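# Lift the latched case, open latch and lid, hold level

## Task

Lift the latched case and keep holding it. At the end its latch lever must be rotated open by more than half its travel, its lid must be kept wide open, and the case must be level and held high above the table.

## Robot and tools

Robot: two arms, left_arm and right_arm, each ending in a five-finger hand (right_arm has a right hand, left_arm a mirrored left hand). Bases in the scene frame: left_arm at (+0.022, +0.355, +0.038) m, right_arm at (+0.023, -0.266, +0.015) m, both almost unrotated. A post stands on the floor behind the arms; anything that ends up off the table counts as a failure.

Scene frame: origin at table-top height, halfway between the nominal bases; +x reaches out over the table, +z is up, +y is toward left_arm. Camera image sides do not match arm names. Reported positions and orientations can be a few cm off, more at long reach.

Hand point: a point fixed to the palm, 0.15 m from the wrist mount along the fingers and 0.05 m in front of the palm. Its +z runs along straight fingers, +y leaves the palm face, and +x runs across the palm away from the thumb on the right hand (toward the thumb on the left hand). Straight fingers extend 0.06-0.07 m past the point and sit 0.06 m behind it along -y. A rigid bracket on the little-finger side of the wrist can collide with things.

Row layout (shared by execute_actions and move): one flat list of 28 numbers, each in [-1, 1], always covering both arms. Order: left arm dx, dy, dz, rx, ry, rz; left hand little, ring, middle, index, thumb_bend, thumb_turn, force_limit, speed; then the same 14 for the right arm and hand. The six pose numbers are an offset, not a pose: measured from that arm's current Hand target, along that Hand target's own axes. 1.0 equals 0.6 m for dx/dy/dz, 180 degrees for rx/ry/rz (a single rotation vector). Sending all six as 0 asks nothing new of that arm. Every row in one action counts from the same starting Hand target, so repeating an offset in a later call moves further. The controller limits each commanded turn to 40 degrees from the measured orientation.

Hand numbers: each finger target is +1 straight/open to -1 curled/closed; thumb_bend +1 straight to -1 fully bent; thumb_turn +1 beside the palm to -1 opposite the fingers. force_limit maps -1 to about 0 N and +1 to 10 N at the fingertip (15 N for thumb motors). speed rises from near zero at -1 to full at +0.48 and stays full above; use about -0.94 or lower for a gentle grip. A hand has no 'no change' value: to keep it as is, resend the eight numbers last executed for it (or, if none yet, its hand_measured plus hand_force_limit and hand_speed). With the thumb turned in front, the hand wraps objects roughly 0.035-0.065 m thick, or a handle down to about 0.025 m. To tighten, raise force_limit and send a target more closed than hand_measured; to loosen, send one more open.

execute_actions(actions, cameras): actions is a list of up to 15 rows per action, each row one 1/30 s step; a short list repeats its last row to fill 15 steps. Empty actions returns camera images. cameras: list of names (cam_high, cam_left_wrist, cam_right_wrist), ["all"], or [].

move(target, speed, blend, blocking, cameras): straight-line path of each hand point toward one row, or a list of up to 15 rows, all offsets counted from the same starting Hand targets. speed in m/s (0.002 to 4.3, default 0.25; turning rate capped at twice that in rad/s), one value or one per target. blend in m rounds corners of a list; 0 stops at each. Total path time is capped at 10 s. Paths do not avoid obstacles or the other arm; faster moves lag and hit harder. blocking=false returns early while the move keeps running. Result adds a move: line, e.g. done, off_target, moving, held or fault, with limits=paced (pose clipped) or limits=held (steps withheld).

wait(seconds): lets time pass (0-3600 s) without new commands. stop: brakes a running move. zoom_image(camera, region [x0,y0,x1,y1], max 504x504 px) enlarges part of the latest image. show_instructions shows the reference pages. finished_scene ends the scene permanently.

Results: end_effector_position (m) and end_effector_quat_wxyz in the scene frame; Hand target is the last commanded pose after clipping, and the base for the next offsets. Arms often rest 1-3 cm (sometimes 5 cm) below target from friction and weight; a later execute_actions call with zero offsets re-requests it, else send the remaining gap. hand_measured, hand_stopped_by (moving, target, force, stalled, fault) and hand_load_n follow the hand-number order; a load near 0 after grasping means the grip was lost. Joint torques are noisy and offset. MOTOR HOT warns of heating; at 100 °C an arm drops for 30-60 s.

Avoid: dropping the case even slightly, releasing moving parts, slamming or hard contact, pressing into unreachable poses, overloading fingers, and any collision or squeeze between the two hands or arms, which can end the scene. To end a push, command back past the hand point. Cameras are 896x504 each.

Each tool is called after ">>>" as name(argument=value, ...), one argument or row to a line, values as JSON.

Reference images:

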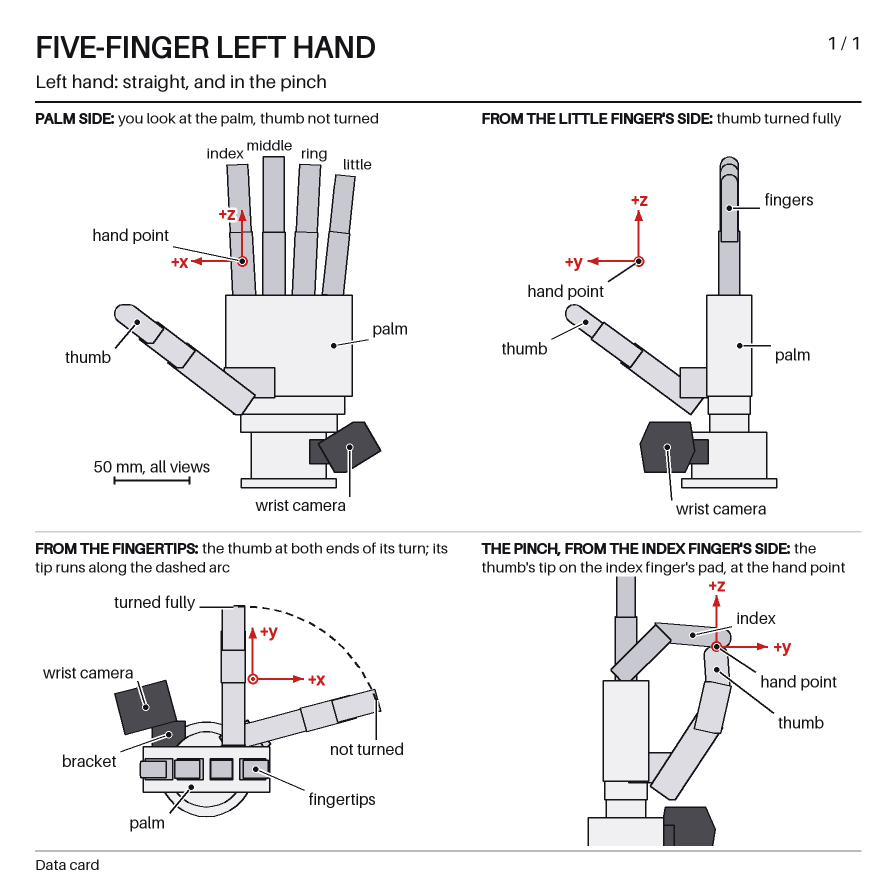

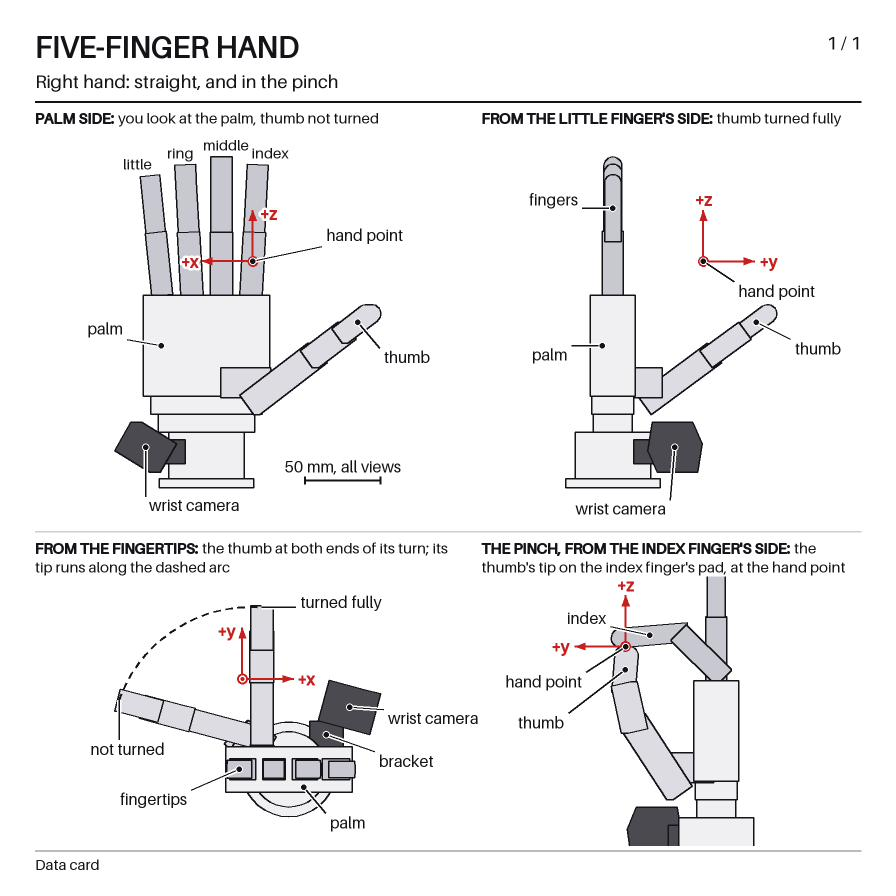

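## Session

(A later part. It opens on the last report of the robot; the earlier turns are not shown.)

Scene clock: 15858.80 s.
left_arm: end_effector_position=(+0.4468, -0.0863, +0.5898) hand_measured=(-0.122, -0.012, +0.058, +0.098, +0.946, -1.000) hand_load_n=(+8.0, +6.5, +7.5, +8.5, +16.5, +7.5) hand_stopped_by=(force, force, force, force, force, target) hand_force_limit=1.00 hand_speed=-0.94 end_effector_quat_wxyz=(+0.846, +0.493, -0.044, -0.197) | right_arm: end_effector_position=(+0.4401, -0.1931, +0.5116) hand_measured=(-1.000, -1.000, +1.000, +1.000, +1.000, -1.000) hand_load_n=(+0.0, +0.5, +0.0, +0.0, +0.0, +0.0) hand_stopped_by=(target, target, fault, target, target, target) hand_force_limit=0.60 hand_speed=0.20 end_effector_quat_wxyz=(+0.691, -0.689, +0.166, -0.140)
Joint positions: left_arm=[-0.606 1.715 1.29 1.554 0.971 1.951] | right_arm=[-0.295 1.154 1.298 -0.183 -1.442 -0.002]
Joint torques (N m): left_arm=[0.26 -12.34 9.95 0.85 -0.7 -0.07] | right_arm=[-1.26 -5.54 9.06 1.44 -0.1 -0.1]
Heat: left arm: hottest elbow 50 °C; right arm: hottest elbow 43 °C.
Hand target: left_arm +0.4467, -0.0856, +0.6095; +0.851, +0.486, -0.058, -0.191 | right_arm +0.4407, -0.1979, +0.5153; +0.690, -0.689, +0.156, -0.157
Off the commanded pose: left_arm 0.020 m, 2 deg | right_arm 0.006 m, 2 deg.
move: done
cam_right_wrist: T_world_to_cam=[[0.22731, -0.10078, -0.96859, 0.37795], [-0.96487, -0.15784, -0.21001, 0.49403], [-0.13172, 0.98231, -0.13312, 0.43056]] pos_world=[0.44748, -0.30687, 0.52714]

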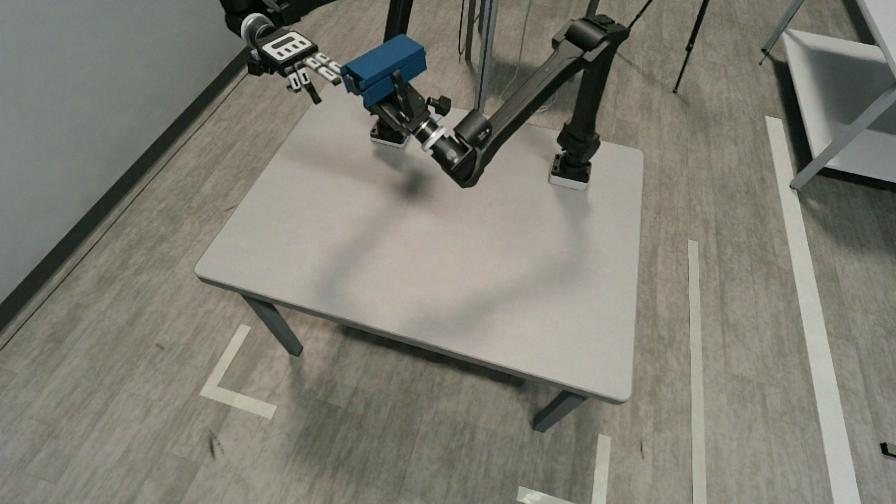

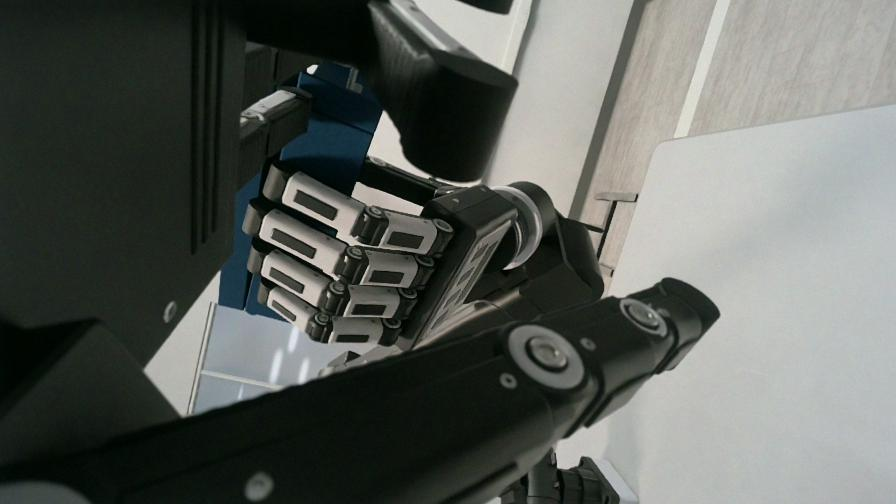

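>>> move(
  target=[
    [0,0,0,0,0,0,-0.9,-0.9,-0.8,-0.8,0.3,-1,1.0,-0.94,0,-0.0267,0,0,0,0,-1,-1,1,1,1,-1,0.6,0.2],
  ],
  speed=0.04,
  cameras=["cam_right_wrist"],
)

>>> zoom_image(
  camera="cam_right_wrist",
  region=[240, 60, 400, 220],
)

Scene clock: 15865.57 s.
left_arm: end_effector_position=(+0.4468, -0.0863, +0.5898) hand_measured=(-0.122, -0.012, +0.058, +0.098, +0.946, -1.000) hand_load_n=(+8.0, +6.0, +7.5, +8.5, +17.0, +7.5) hand_stopped_by=(force, force, force, force, force, target) hand_force_limit=1.00 hand_speed=-0.94 end_effector_quat_wxyz=(+0.846, +0.493, -0.044, -0.197) | right_arm: end_effector_position=(+0.4401, -0.1931, +0.5116) hand_measured=(-1.000, -1.000, +1.000, +1.000, +1.000, -1.000) hand_load_n=(+0.0, +0.0, +0.0, +0.0, +0.0, +0.0) hand_stopped_by=(target, target, fault, target, target, target) hand_force_limit=0.60 hand_speed=0.20 end_effector_quat_wxyz=(+0.691, -0.689, +0.166, -0.140)
Joint positions: left_arm=[-0.606 1.715 1.29 1.554 0.971 1.951] | right_arm=[-0.295 1.154 1.298 -0.183 -1.442 -0.002]
Joint torques (N m): left_arm=[0.32 -12.22 9.99 0.83 -0.71 -0.06] | right_arm=[-1.38 -5.36 12.33 0.81 -0.11 0.07]
Heat: left arm: hottest elbow 50 °C; right arm: hottest elbow 43 °C.
Hand target: left_arm +0.4467, -0.0856, +0.6095; +0.851, +0.486, -0.058, -0.191 | right_arm +0.4407, -0.1979, +0.5313; +0.690, -0.689, +0.156, -0.157
Off the commanded pose: left_arm 0.020 m, 2 deg | right_arm 0.020 m, 2 deg.
move: off_target (right_arm)
cam_right_wrist: T_world_to_cam=[[0.22731, -0.10078, -0.96859, 0.37795], [-0.96487, -0.15784, -0.21001, 0.49403], [-0.13172, 0.98231, -0.13312, 0.43056]] pos_world=[0.44748, -0.30687, 0.52714]

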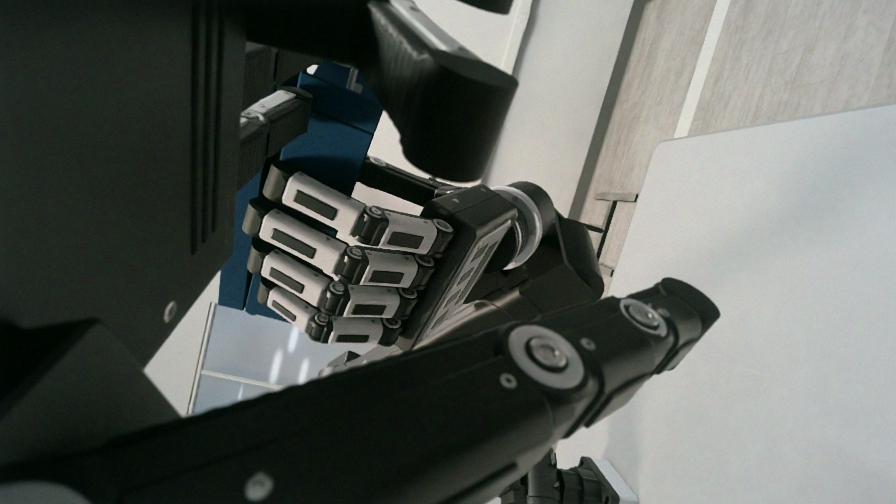

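Scaled by 3.150 from the camera's image (finer frame: 1280x720).

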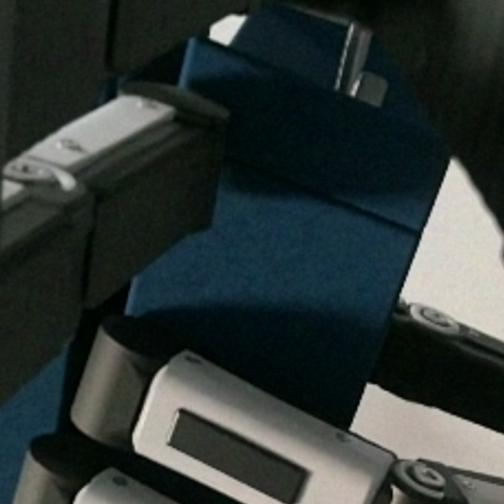

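>>> move(
  target=[
    [0,0,0,0,0,0,-0.9,-0.9,-0.8,-0.8,0.3,-1,1.0,-0.94,0,-0.0083,0,0,0,0,-1,-1,1,1,1,-1,0.6,0.2],
  ],
  speed=0.04,
  cameras=["cam_right_wrist"],
)

>>> zoom_image(
  camera="cam_right_wrist",
  region=[240, 60, 400, 220],
)

Scene clock: 15870.13 s.
left_arm: end_effector_position=(+0.4468, -0.0863, +0.5898) hand_measured=(-0.122, -0.012, +0.058, +0.098, +0.946, -1.000) hand_load_n=(+8.0, +6.0, +7.5, +8.5, +16.5, +7.5) hand_stopped_by=(force, force, force, force, force, target) hand_force_limit=1.00 hand_speed=-0.94 end_effector_quat_wxyz=(+0.846, +0.493, -0.044, -0.197) | right_arm: end_effector_position=(+0.4402, -0.1932, +0.5163) hand_measured=(-1.000, -1.000, +1.000, +1.000, +1.000, -1.000) hand_load_n=(+0.0, +0.0, +0.0, +0.0, +0.0, +0.0) hand_stopped_by=(target, target, fault, target, target, target) hand_force_limit=0.60 hand_speed=0.20 end_effector_quat_wxyz=(+0.691, -0.690, +0.162, -0.144)
Joint positions: left_arm=[-0.606 1.715 1.29 1.554 0.971 1.951] | right_arm=[-0.295 1.154 1.309 -0.183 -1.442 -0.002]
Joint torques (N m): left_arm=[0.26 -11.93 9.99 0.87 -0.72 -0.06] | right_arm=[-1.49 -5.07 12.48 0.58 -0.1 0.1]
Heat: left arm: hottest elbow 50 °C; right arm: hottest elbow 43 °C.
Hand target: left_arm +0.4467, -0.0856, +0.6095; +0.851, +0.486, -0.058, -0.191 | right_arm +0.4407, -0.1979, +0.5364; +0.690, -0.689, +0.156, -0.157
Off the commanded pose: left_arm 0.020 m, 2 deg | right_arm 0.020 m, 2 deg.
move: off_target (right_arm)
cam_right_wrist: T_world_to_cam=[[0.2371, -0.10389, -0.96592, 0.37625], [-0.96271, -0.15847, -0.21926, 0.4988], [-0.13029, 0.98188, -0.13759, 0.43274]] pos_world=[0.44737, -0.30677, 0.53234]

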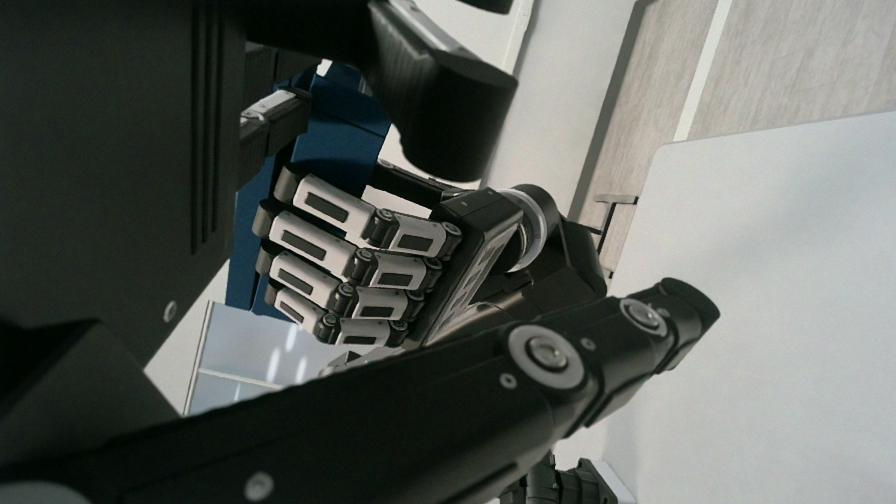

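Scaled by 3.150 from the camera's image (finer frame: 1280x720).

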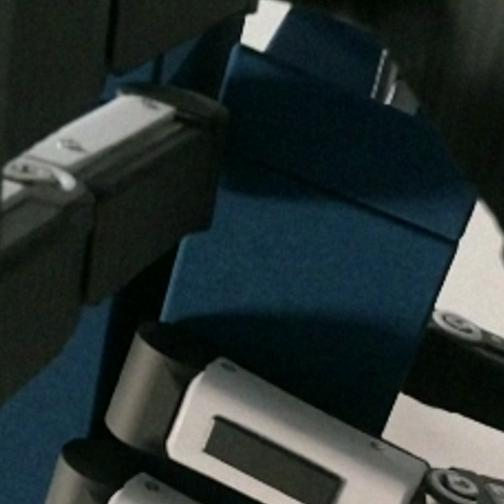

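>>> move(
  target=[
    [0,0,0,0,0,0,-0.9,-0.9,-0.8,-0.8,0.3,-1,1.0,-0.94,0,0,0.0267,0,0,0,-1,-1,1,1,1,-1,0.6,0.2],
  ],
  speed=0.03,
  cameras=["cam_high","cam_right_wrist"],
)

>>> zoom_image(
  camera="cam_right_wrist",
  region=[240, 60, 400, 220],
)

>>> zoom_image(
  camera="cam_high",
  region=[310, 30, 400, 110],
)

Scene clock: 15879.43 s.
left_arm: end_effector_position=(+0.4477, -0.0855, +0.5900) hand_measured=(-0.122, -0.012, +0.058, +0.098, +0.946, -1.000) hand_load_n=(+8.0, +6.0, +7.0, +8.0, +17.0, +6.5) hand_stopped_by=(force, force, force, force, force, target) hand_force_limit=1.00 hand_speed=-0.94 end_effector_quat_wxyz=(+0.847, +0.492, -0.043, -0.197) | right_arm: end_effector_position=(+0.4462, -0.1909, +0.5170) hand_measured=(-1.000, -1.000, +1.000, +1.000, +1.000, -1.000) hand_load_n=(+0.0, +0.0, +0.0, -0.5, -0.5, +0.0) hand_stopped_by=(target, target, fault, target, target, target) hand_force_limit=0.60 hand_speed=0.20 end_effector_quat_wxyz=(+0.689, -0.688, +0.171, -0.153)
Joint positions: left_arm=[-0.604 1.715 1.29 1.554 0.969 1.951] | right_arm=[-0.285 1.154 1.311 -0.183 -1.405 -0.002]
Joint torques (N m): left_arm=[0.09 -12.34 9.99 0.87 -0.64 -0.05] | right_arm=[1.26 -4.84 12.78 0.65 0.07 0.11]
Heat: left arm: hottest elbow 50 °C; right arm: hottest elbow 44 °C.
Hand target: left_arm +0.4466, -0.0857, +0.6094; +0.851, +0.486, -0.058, -0.191 | right_arm +0.4476, -0.1833, +0.5363; +0.690, -0.689, +0.156, -0.157
Off the commanded pose: left_arm 0.020 m, 2 deg | right_arm 0.021 m, 2 deg.
move: off_target (right_arm)
cam_right_wrist: T_world_to_cam=[[0.23584, -0.11152, -0.96537, 0.37446], [-0.96615, -0.13383, -0.22057, 0.51205], [-0.1046, 0.98471, -0.1393, 0.42137]] pos_world=[0.45048, -0.30464, 0.53313]

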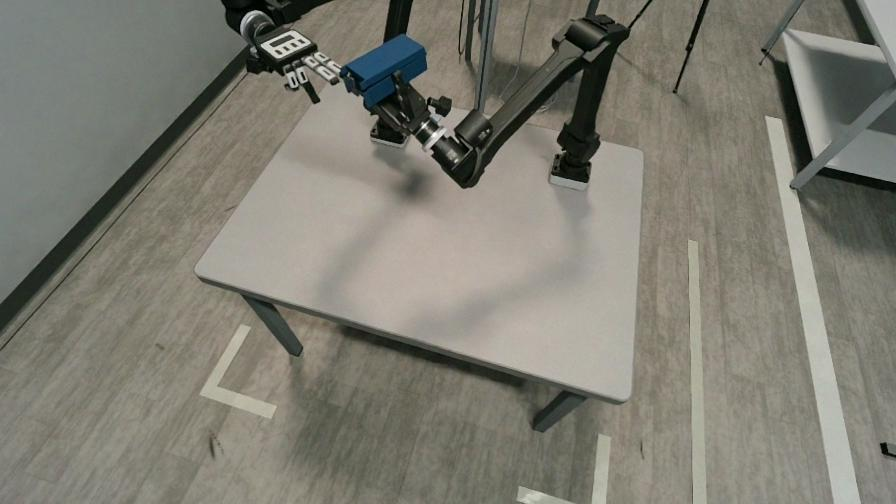

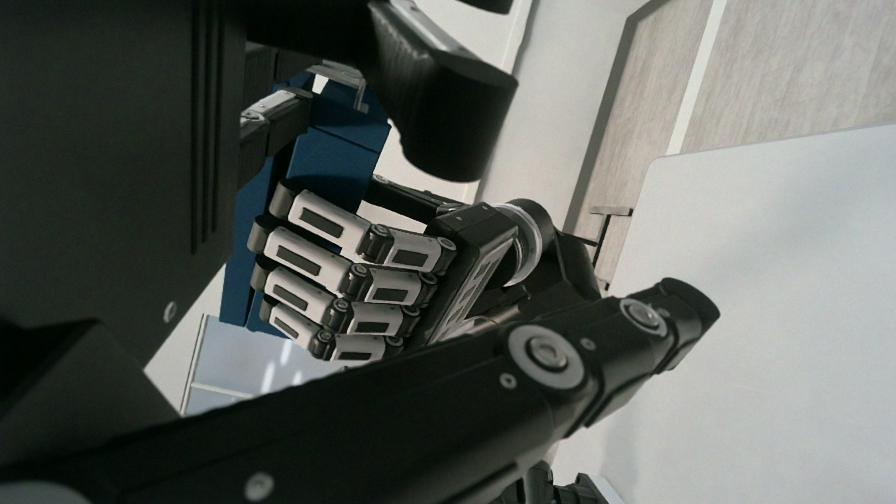

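Scaled by 3.150 from the camera's image (finer frame: 1280x720).

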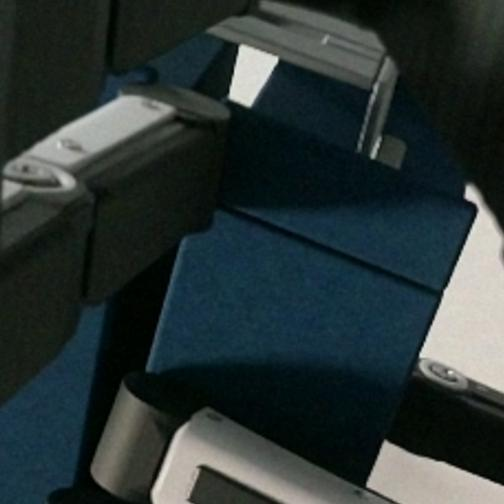

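Scaled by 5.600 from the camera's image (finer frame: 1280x720).

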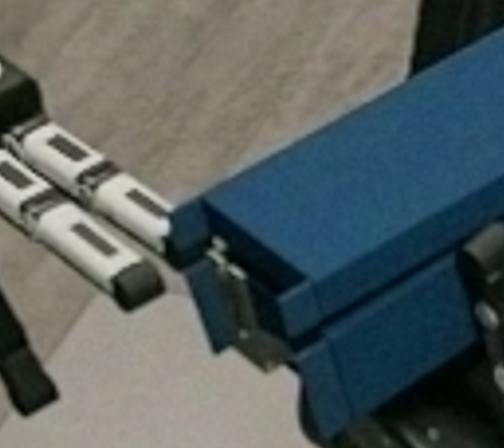

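>>> move(
  target=[
    [0,0,0,0,0,0,-0.9,-0.9,-0.8,-0.8,0.3,-1,1.0,-0.94,0,-0.02,0.01,0,0,0,-1,-1,1,1,1,-1,0.6,0.2],
  ],
  speed=0.03,
  cameras=["cam_high","cam_right_wrist"],
)

>>> zoom_image(
  camera="cam_right_wrist",
  region=[240, 60, 400, 220],
)

>>> zoom_image(
  camera="cam_high",
  region=[310, 30, 400, 110],
)

Scene clock: 15889.57 s.
left_arm: end_effector_position=(+0.4497, -0.0836, +0.5902) hand_measured=(-0.122, -0.012, +0.058, +0.098, +0.946, -1.000) hand_load_n=(+8.0, +6.0, +7.5, +8.5, +16.5, +7.0) hand_stopped_by=(force, force, force, force, force, target) hand_force_limit=1.00 hand_speed=-0.94 end_effector_quat_wxyz=(+0.848, +0.492, -0.042, -0.195) | right_arm: end_effector_position=(+0.4494, -0.1833, +0.5278) hand_measured=(-1.000, -1.000, +1.000, +1.000, +1.000, -1.000) hand_load_n=(+0.0, +0.0, +0.0, -1.0, +0.0, +0.0) hand_stopped_by=(target, target, fault, target, target, target) hand_force_limit=0.60 hand_speed=0.20 end_effector_quat_wxyz=(+0.689, -0.688, +0.167, -0.153)
Joint positions: left_arm=[-0.6 1.715 1.29 1.554 0.967 1.951] | right_arm=[-0.263 1.163 1.344 -0.198 -1.39 0.003]
Joint torques (N m): left_arm=[-0.5 -12.34 9.92 0.9 -0.57 -0.05] | right_arm=[0.67 -4.84 13.01 0.28 0.09 0.11]
Heat: left arm: hottest elbow 50 °C; right arm: hottest elbow 44 °C.
Hand target: left_arm +0.4466, -0.0857, +0.6095; +0.851, +0.486, -0.058, -0.191 | right_arm +0.4502, -0.1779, +0.5484; +0.690, -0.689, +0.156, -0.157
Off the commanded pose: left_arm 0.020 m, 2 deg | right_arm 0.021 m, 1 deg.
move: off_target (right_arm)
cam_right_wrist: T_world_to_cam=[[0.24091, -0.11099, -0.96418, 0.38217], [-0.96435, -0.13949, -0.22489, 0.5189], [-0.10953, 0.98398, -0.14064, 0.41845]] pos_world=[0.45417, -0.29695, 0.54403]

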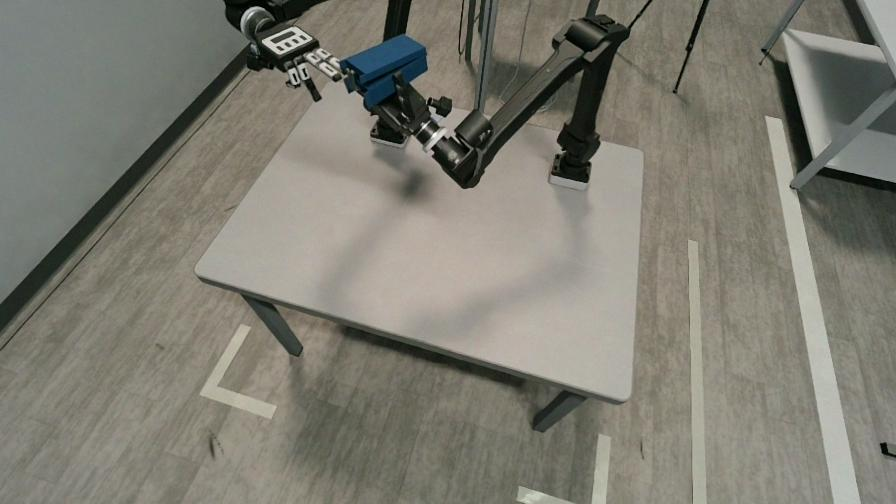

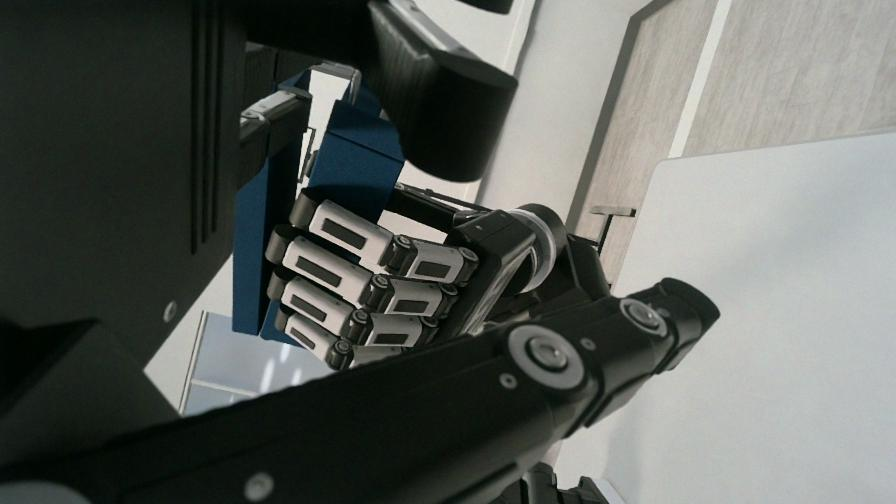

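Scaled by 3.150 from the camera's image (finer frame: 1280x720).

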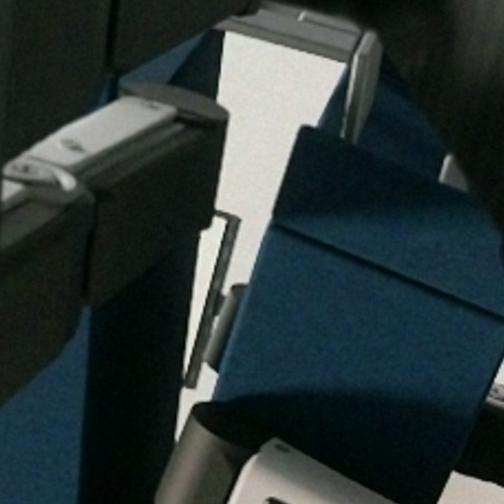

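Scaled by 5.600 from the camera's image (finer frame: 1280x720).

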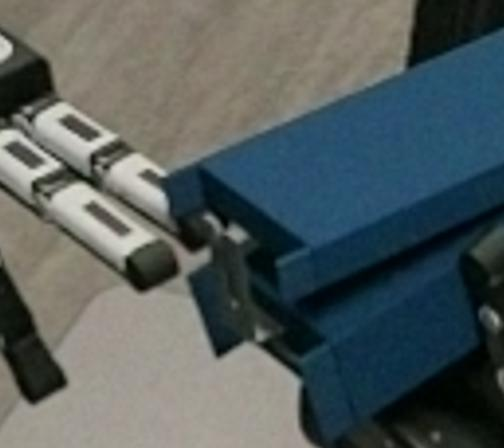

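>>> move(
  target=[
    [0,0,0,0,0,0,-0.9,-0.9,-0.8,-0.8,0.3,-1,1.0,-0.94,0,-0.015,0.012,0,0,0,-1,-1,1,1,1,-1,0.6,0.2],
    [0,0,0,0,0,0,-0.9,-0.9,-0.8,-0.8,0.3,-1,1.0,-0.94,-0.01,-0.0417,0.012,0,0,0,-1,-1,1,1,1,-1,0.6,0.2],
  ],
  speed=0.03,
  cameras=["cam_high","cam_right_wrist"],
)

>>> zoom_image(
  camera="cam_right_wrist",
  region=[240, 60, 400, 220],
)

>>> zoom_image(
  camera="cam_high",
  region=[310, 20, 400, 100],
)

Scene clock: 15901.30 s.
left_arm: end_effector_position=(+0.4496, -0.0837, +0.5901) hand_measured=(-0.122, -0.012, +0.058, +0.098, +0.946, -1.000) hand_load_n=(+8.0, +6.0, +7.5, +8.0, +17.0, +7.5) hand_stopped_by=(force, force, force, force, force, target) hand_force_limit=1.00 hand_speed=-0.94 end_effector_quat_wxyz=(+0.848, +0.492, -0.042, -0.195) | right_arm: end_effector_position=(+0.4499, -0.1759, +0.5514) hand_measured=(-1.000, -1.000, +1.000, +1.000, +1.000, -1.000) hand_load_n=(+0.0, +0.0, +0.0, -1.0, +0.0, +0.0) hand_stopped_by=(target, target, fault, target, target, target) hand_force_limit=0.60 hand_speed=0.20 end_effector_quat_wxyz=(+0.689, -0.688, +0.170, -0.152)
Joint positions: left_arm=[-0.6 1.715 1.29 1.554 0.968 1.951] | right_arm=[-0.244 1.172 1.416 -0.265 -1.368 0.003]
Joint torques (N m): left_arm=[-0.44 -11.87 9.95 0.85 -0.56 -0.05] | right_arm=[0.85 -5.19 12.96 0.44 0.03 0.1]
Heat: left arm: hottest elbow 50 °C; right arm: hottest elbow 44 °C.
Hand target: left_arm +0.4465, -0.0858, +0.6094; +0.851, +0.486, -0.058, -0.191 | right_arm +0.4479, -0.1690, +0.5733; +0.690, -0.689, +0.156, -0.157
Off the commanded pose: left_arm 0.020 m, 2 deg | right_arm 0.023 m, 2 deg.
move: off_target (right_arm)
cam_right_wrist: T_world_to_cam=[[0.2355, -0.11066, -0.96555, 0.4089], [-0.96593, -0.13633, -0.21997, 0.52435], [-0.10729, 0.98446, -0.139, 0.41279]] pos_world=[0.45448, -0.28965, 0.56754]

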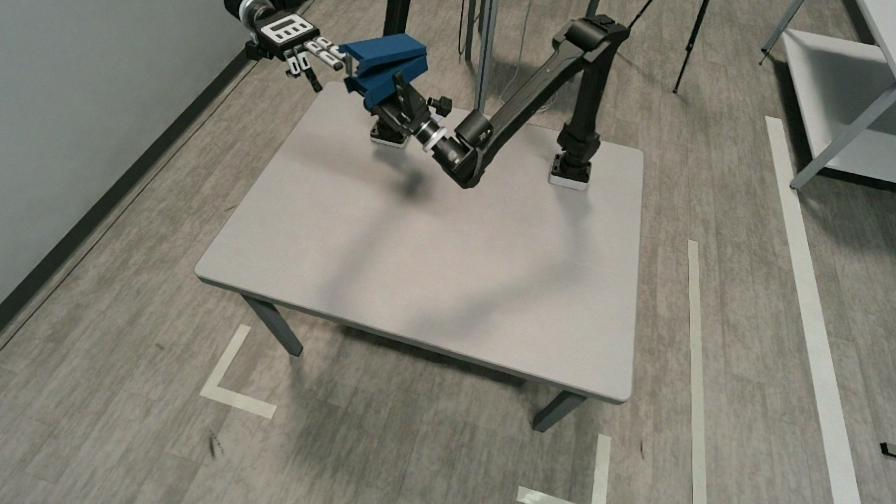

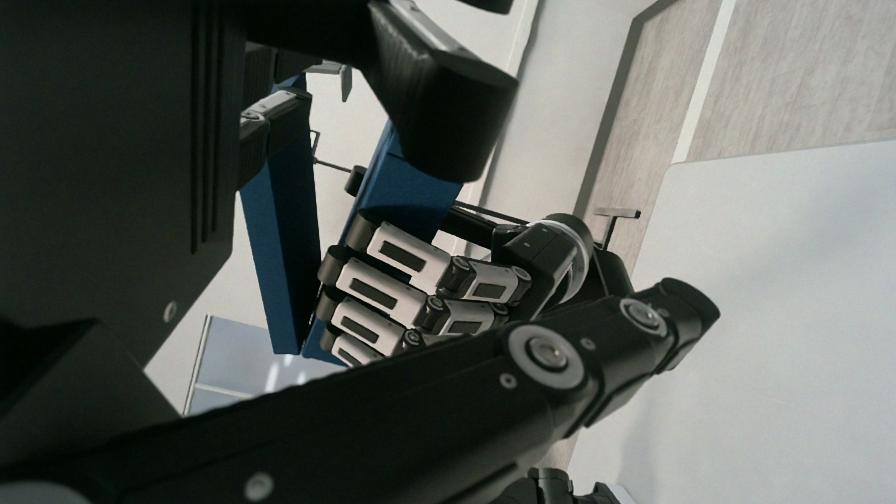

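Scaled by 3.150 from the camera's image (finer frame: 1280x720).

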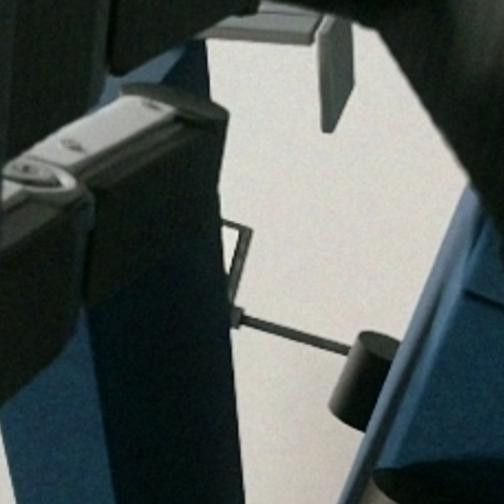

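Scaled by 5.600 from the camera's image (finer frame: 1280x720).

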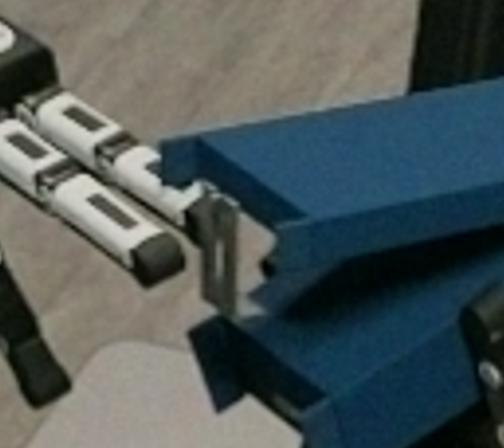

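>>> move(
  target=[
    [0,0,0,0,0,0,-0.9,-0.9,-0.8,-0.8,0.3,-1,1.0,-0.94,-0.0133,-0.035,0,0,0,0,-1,-1,1,1,1,-1,0.6,0.2],
    [0,0,0,0,0,0,-0.9,-0.9,-0.8,-0.8,0.3,-1,1.0,-0.94,-0.035,-0.0667,0,0,0,0,-1,-1,1,1,1,-1,0.6,0.2],
  ],
  speed=0.03,
  blend=0.01,
  cameras=["cam_high","cam_right_wrist"],
)

>>> zoom_image(
  camera="cam_right_wrist",
  region=[220, 40, 400, 220],
)

>>> zoom_image(
  camera="cam_high",
  region=[310, 0, 410, 90],
)

Scene clock: 15910.73 s.
left_arm: end_effector_position=(+0.4496, -0.0837, +0.5901) hand_measured=(-0.122, -0.012, +0.058, +0.098, +0.946, -1.000) hand_load_n=(+7.5, +6.0, +7.5, +8.5, +17.0, +7.5) hand_stopped_by=(force, force, force, force, force, target) hand_force_limit=1.00 hand_speed=-0.94 end_effector_quat_wxyz=(+0.848, +0.492, -0.042, -0.195) | right_arm: end_effector_position=(+0.4395, -0.1689, +0.5865) hand_measured=(-1.000, -1.000, +1.000, +1.000, +1.000, -1.000) hand_load_n=(+0.0, +0.0, +0.0, -1.0, +0.0, +0.0) hand_stopped_by=(target, target, fault, target, target, target) hand_force_limit=0.60 hand_speed=0.20 end_effector_quat_wxyz=(+0.689, -0.688, +0.176, -0.147)
Joint positions: left_arm=[-0.6 1.715 1.29 1.554 0.968 1.951] | right_arm=[-0.233 1.172 1.515 -0.382 -1.355 0.004]
Joint torques (N m): left_arm=[-0.38 -12.1 9.99 0.84 -0.58 -0.07] | right_arm=[0.73 -5.89 12.7 0.31 -0.03 0.08]
Heat: left arm: hottest elbow 50 °C; right arm: hottest elbow 45 °C.
Hand target: left_arm +0.4465, -0.0857, +0.6094; +0.851, +0.486, -0.058, -0.191 | right_arm +0.4289, -0.1599, +0.6134; +0.690, -0.689, +0.156, -0.157
Off the commanded pose: left_arm 0.020 m, 2 deg | right_arm 0.030 m, 3 deg.
move: off_target (right_arm)
cam_right_wrist: T_world_to_cam=[[0.21959, -0.10714, -0.96969, 0.45609], [-0.96956, -0.13438, -0.20471, 0.51584], [-0.10837, 0.98512, -0.13338, 0.40699]] pos_world=[0.44409, -0.28275, 0.60215]

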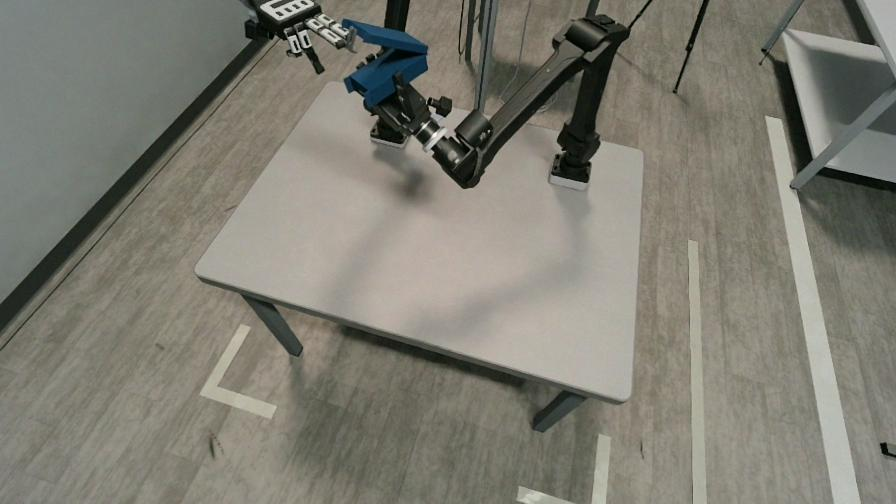

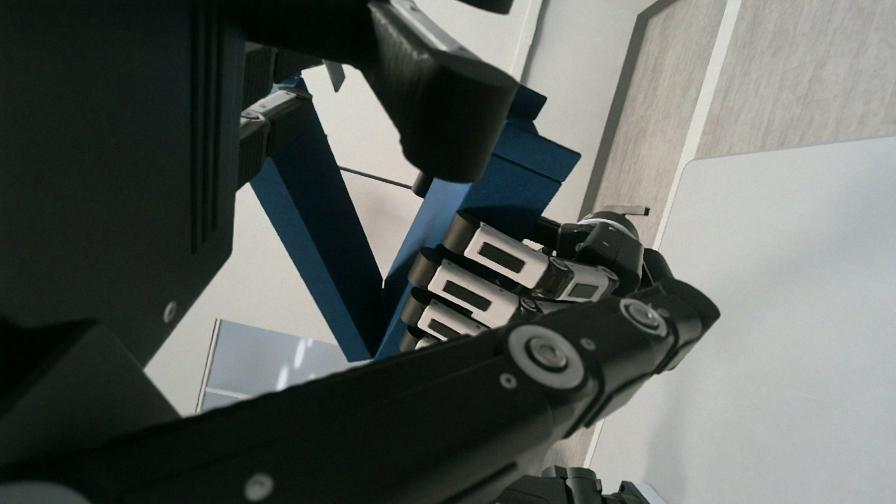

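Scaled by 2.800 from the camera's image (finer frame: 1280x720).

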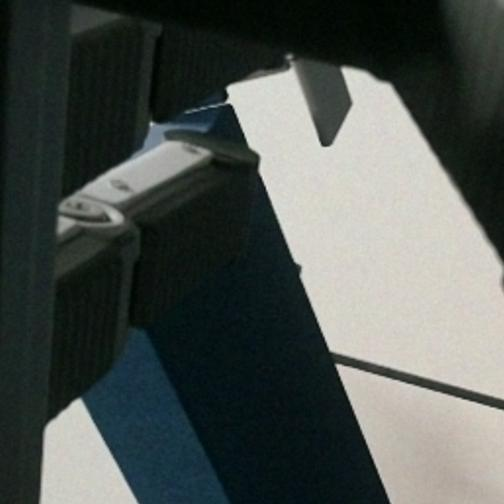

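Scaled by 5.040 from the camera's image (finer frame: 1280x720).

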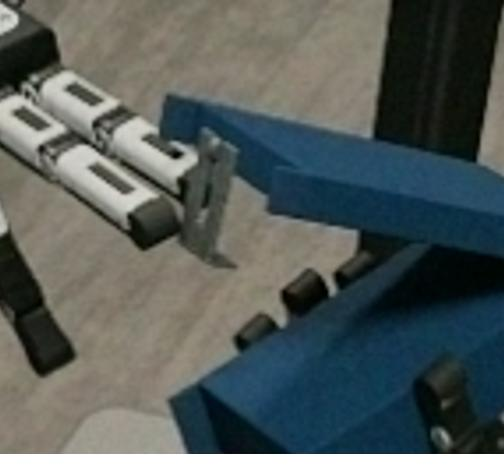

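>>> move(
  target=[
    [0,0,0,0,0,0,-0.9,-0.9,-0.8,-0.8,0.3,-1,1.0,-0.94,0.0383,-0.0076,0,0,0,-0.125,-1,-1,1,1,1,-1,0.6,0.2],
    [0,0,0,0,0,0,-0.9,-0.9,-0.8,-0.8,0.3,-1,1.0,-0.94,0.0707,-0.0293,0,0,0,-0.25,-1,-1,1,1,1,-1,0.6,0.2],
  ],
  speed=0.06,
  blend=0.005,
  cameras=["cam_high","cam_right_wrist"],
)

>>> zoom_image(
  camera="cam_right_wrist",
  region=[220, 40, 400, 220],
)

>>> zoom_image(
  camera="cam_high",
  region=[310, 0, 410, 90],
)

Scene clock: 15948.70 s.
left_arm: end_effector_position=(+0.4493, -0.0839, +0.5899) hand_measured=(-0.122, -0.012, +0.058, +0.098, +0.946, -1.000) hand_load_n=(+7.5, +6.0, +7.5, +8.5, +16.5, +7.5) hand_stopped_by=(force, force, force, force, force, target) hand_force_limit=1.00 hand_speed=-0.94 end_effector_quat_wxyz=(+0.847, +0.493, -0.042, -0.195) | right_arm: end_effector_position=(+0.4760, -0.1874, +0.6044) hand_measured=(-1.000, -1.000, +1.000, +1.000, +1.000, -1.000) hand_load_n=(+0.0, +0.0, +0.0, -1.0, +0.5, +0.5) hand_stopped_by=(target, target, fault, target, target, target) hand_force_limit=0.60 hand_speed=0.20 end_effector_quat_wxyz=(-0.583, +0.704, +0.094, +0.395)
Joint positions: left_arm=[-0.6 1.715 1.29 1.554 0.97 1.951] | right_arm=[-0.228 1.172 1.583 -0.445 -1.348 -0.76]
Joint torques (N m): left_arm=[-0.5 -11.99 9.98 0.88 -0.68 -0.05] | right_arm=[0.79 -5.54 12.4 0.43 -0.06 -0.13]
Heat: left arm: hottest elbow 50 °C; right arm: hottest elbow 49 °C.
Hand target: left_arm +0.4465, -0.0857, +0.6094; +0.851, +0.486, -0.058, -0.191 | right_arm +0.4672, -0.1783, +0.6310; -0.577, +0.697, +0.119, +0.409
Off the commanded pose: left_arm 0.020 m, 2 deg | right_arm 0.029 m, 3 deg.
move: off_target (right_arm)
cam_right_wrist: T_world_to_cam=[[0.76279, -0.37433, -0.52728, -0.11267], [-0.63792, -0.30216, -0.70834, 0.66761], [0.10583, 0.87668, -0.46928, 0.51229]] pos_world=[0.45761, -0.28957, 0.6539]

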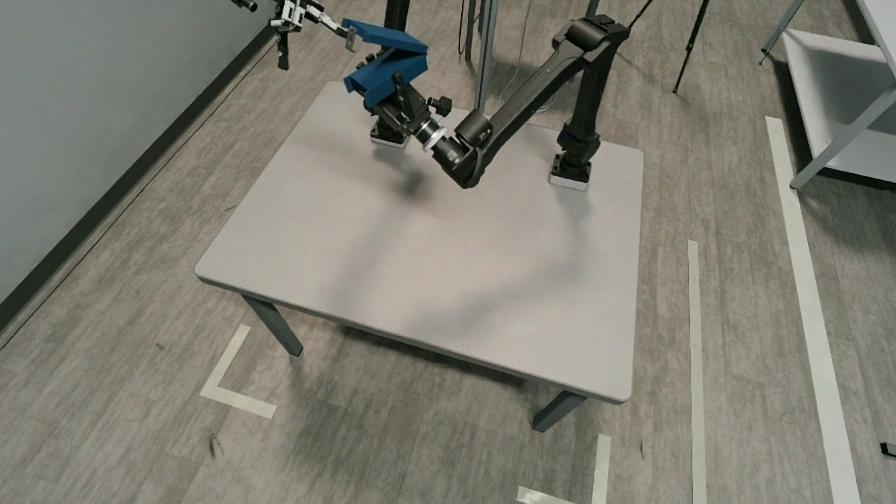

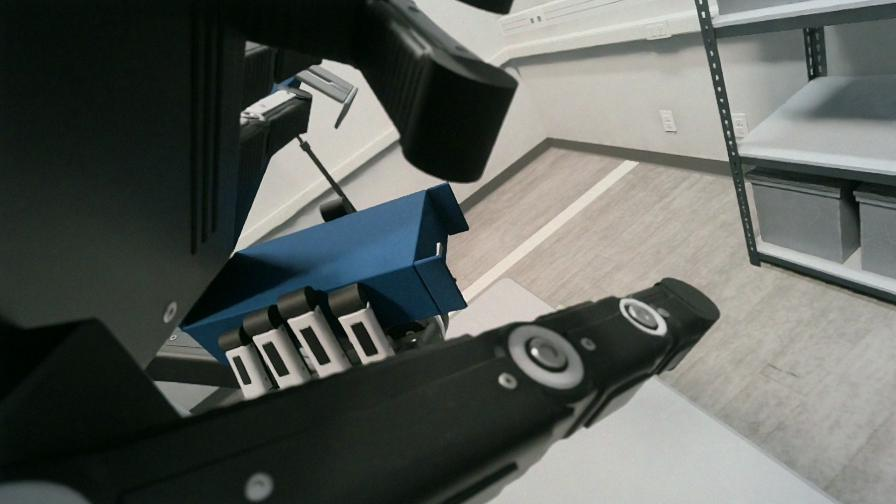

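Scaled by 2.800 from the camera's image (finer frame: 1280x720).

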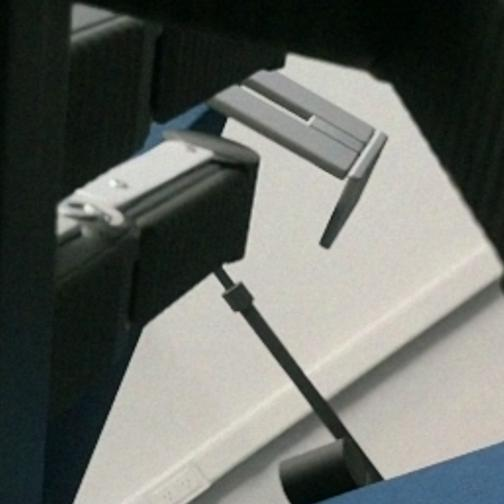

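Scaled by 5.040 from the camera's image (finer frame: 1280x720).

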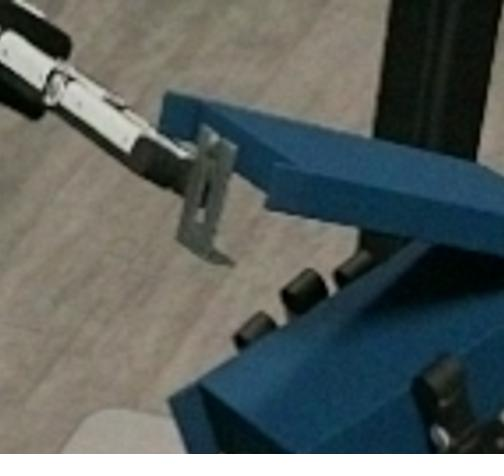

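>>> move(
  target=[
    [0,0,0,0,0,0,-0.9,-0.9,-0.8,-0.8,0.3,-1,1.0,-0.94,-0.042,0,0,0,0,0,-1,-1,1,1,1,-1,0.6,0.2],
  ],
  speed=0.03,
  cameras=["cam_high","cam_right_wrist"],
)

>>> zoom_image(
  camera="cam_right_wrist",
  region=[220, 20, 400, 200],
)

>>> zoom_image(
  camera="cam_high",
  region=[310, 0, 410, 90],
)

Scene clock: 15964.33 s.
left_arm: end_effector_position=(+0.4471, -0.0833, +0.5904) hand_measured=(-0.122, -0.012, +0.058, +0.098, +0.946, -1.000) hand_load_n=(+8.0, +5.5, +7.0, +8.0, +17.0, +6.5) hand_stopped_by=(force, force, force, force, force, target) hand_force_limit=1.00 hand_speed=-0.94 end_effector_quat_wxyz=(+0.848, +0.493, -0.049, -0.188) | right_arm: end_effector_position=(+0.4652, -0.1831, +0.6010) hand_measured=(-1.000, -1.000, +1.000, +1.000, +1.000, -1.000) hand_load_n=(+0.0, +0.0, -0.5, -1.5, +0.0, +0.0) hand_stopped_by=(target, target, fault, target, target, target) hand_force_limit=0.60 hand_speed=0.20 end_effector_quat_wxyz=(-0.577, +0.704, +0.091, +0.403)
Joint positions: left_arm=[-0.6 1.715 1.29 1.559 0.975 1.965] | right_arm=[-0.22 1.131 1.543 -0.445 -1.323 -0.771]
Joint torques (N m): left_arm=[-0.38 -12.16 9.98 0.68 -0.89 -0.22] | right_arm=[1.26 -6.18 8.51 1.2 -0.66 -0.12]
Heat: left arm: hottest elbow 50 °C; right arm: hottest elbow 49 °C.
Hand target: left_arm +0.4466, -0.0858, +0.6094; +0.851, +0.486, -0.058, -0.191 | right_arm +0.4512, -0.1704, +0.6130; -0.577, +0.697, +0.119, +0.409
Off the commanded pose: left_arm 0.019 m, 1 deg | right_arm 0.022 m, 3 deg.
move: off_target (right_arm)
cam_right_wrist: T_world_to_cam=[[0.76124, -0.39061, -0.51763, -0.11264], [-0.63618, -0.29516, -0.71285, 0.66276], [0.12566, 0.87196, -0.47319, 0.50033]] pos_world=[0.44451, -0.28464, 0.65089]

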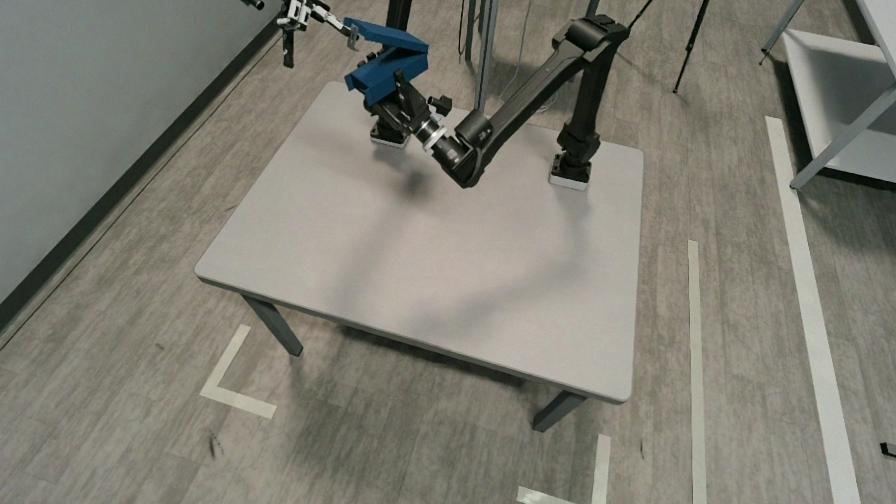

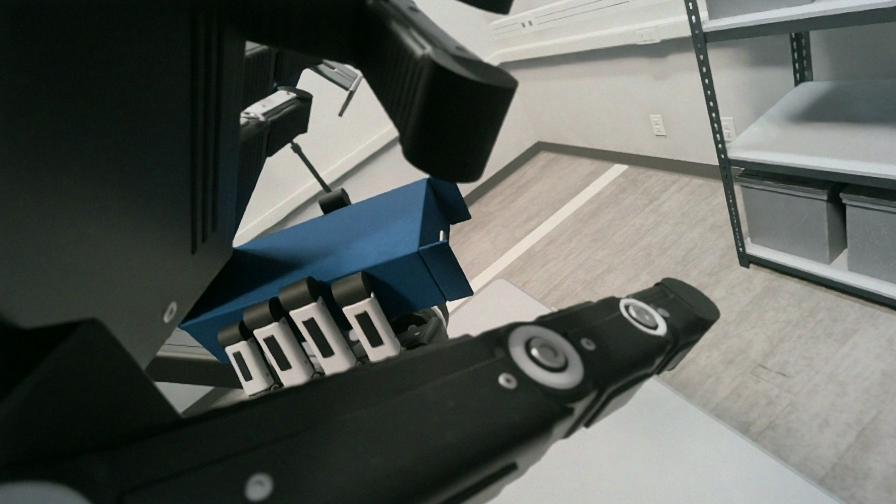

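Scaled by 2.800 from the camera's image (finer frame: 1280x720).

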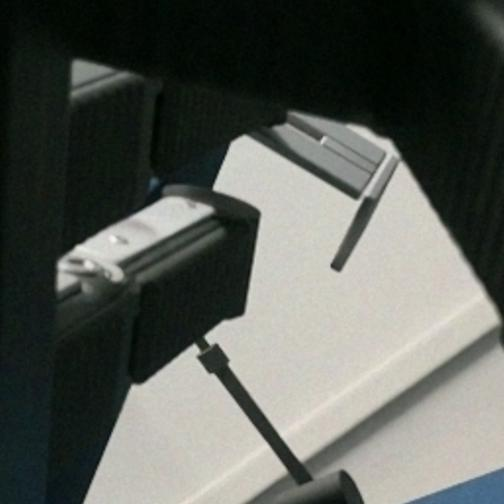

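Scaled by 5.040 from the camera's image (finer frame: 1280x720).

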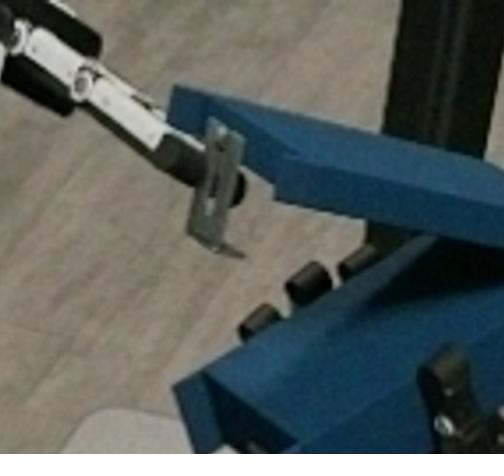

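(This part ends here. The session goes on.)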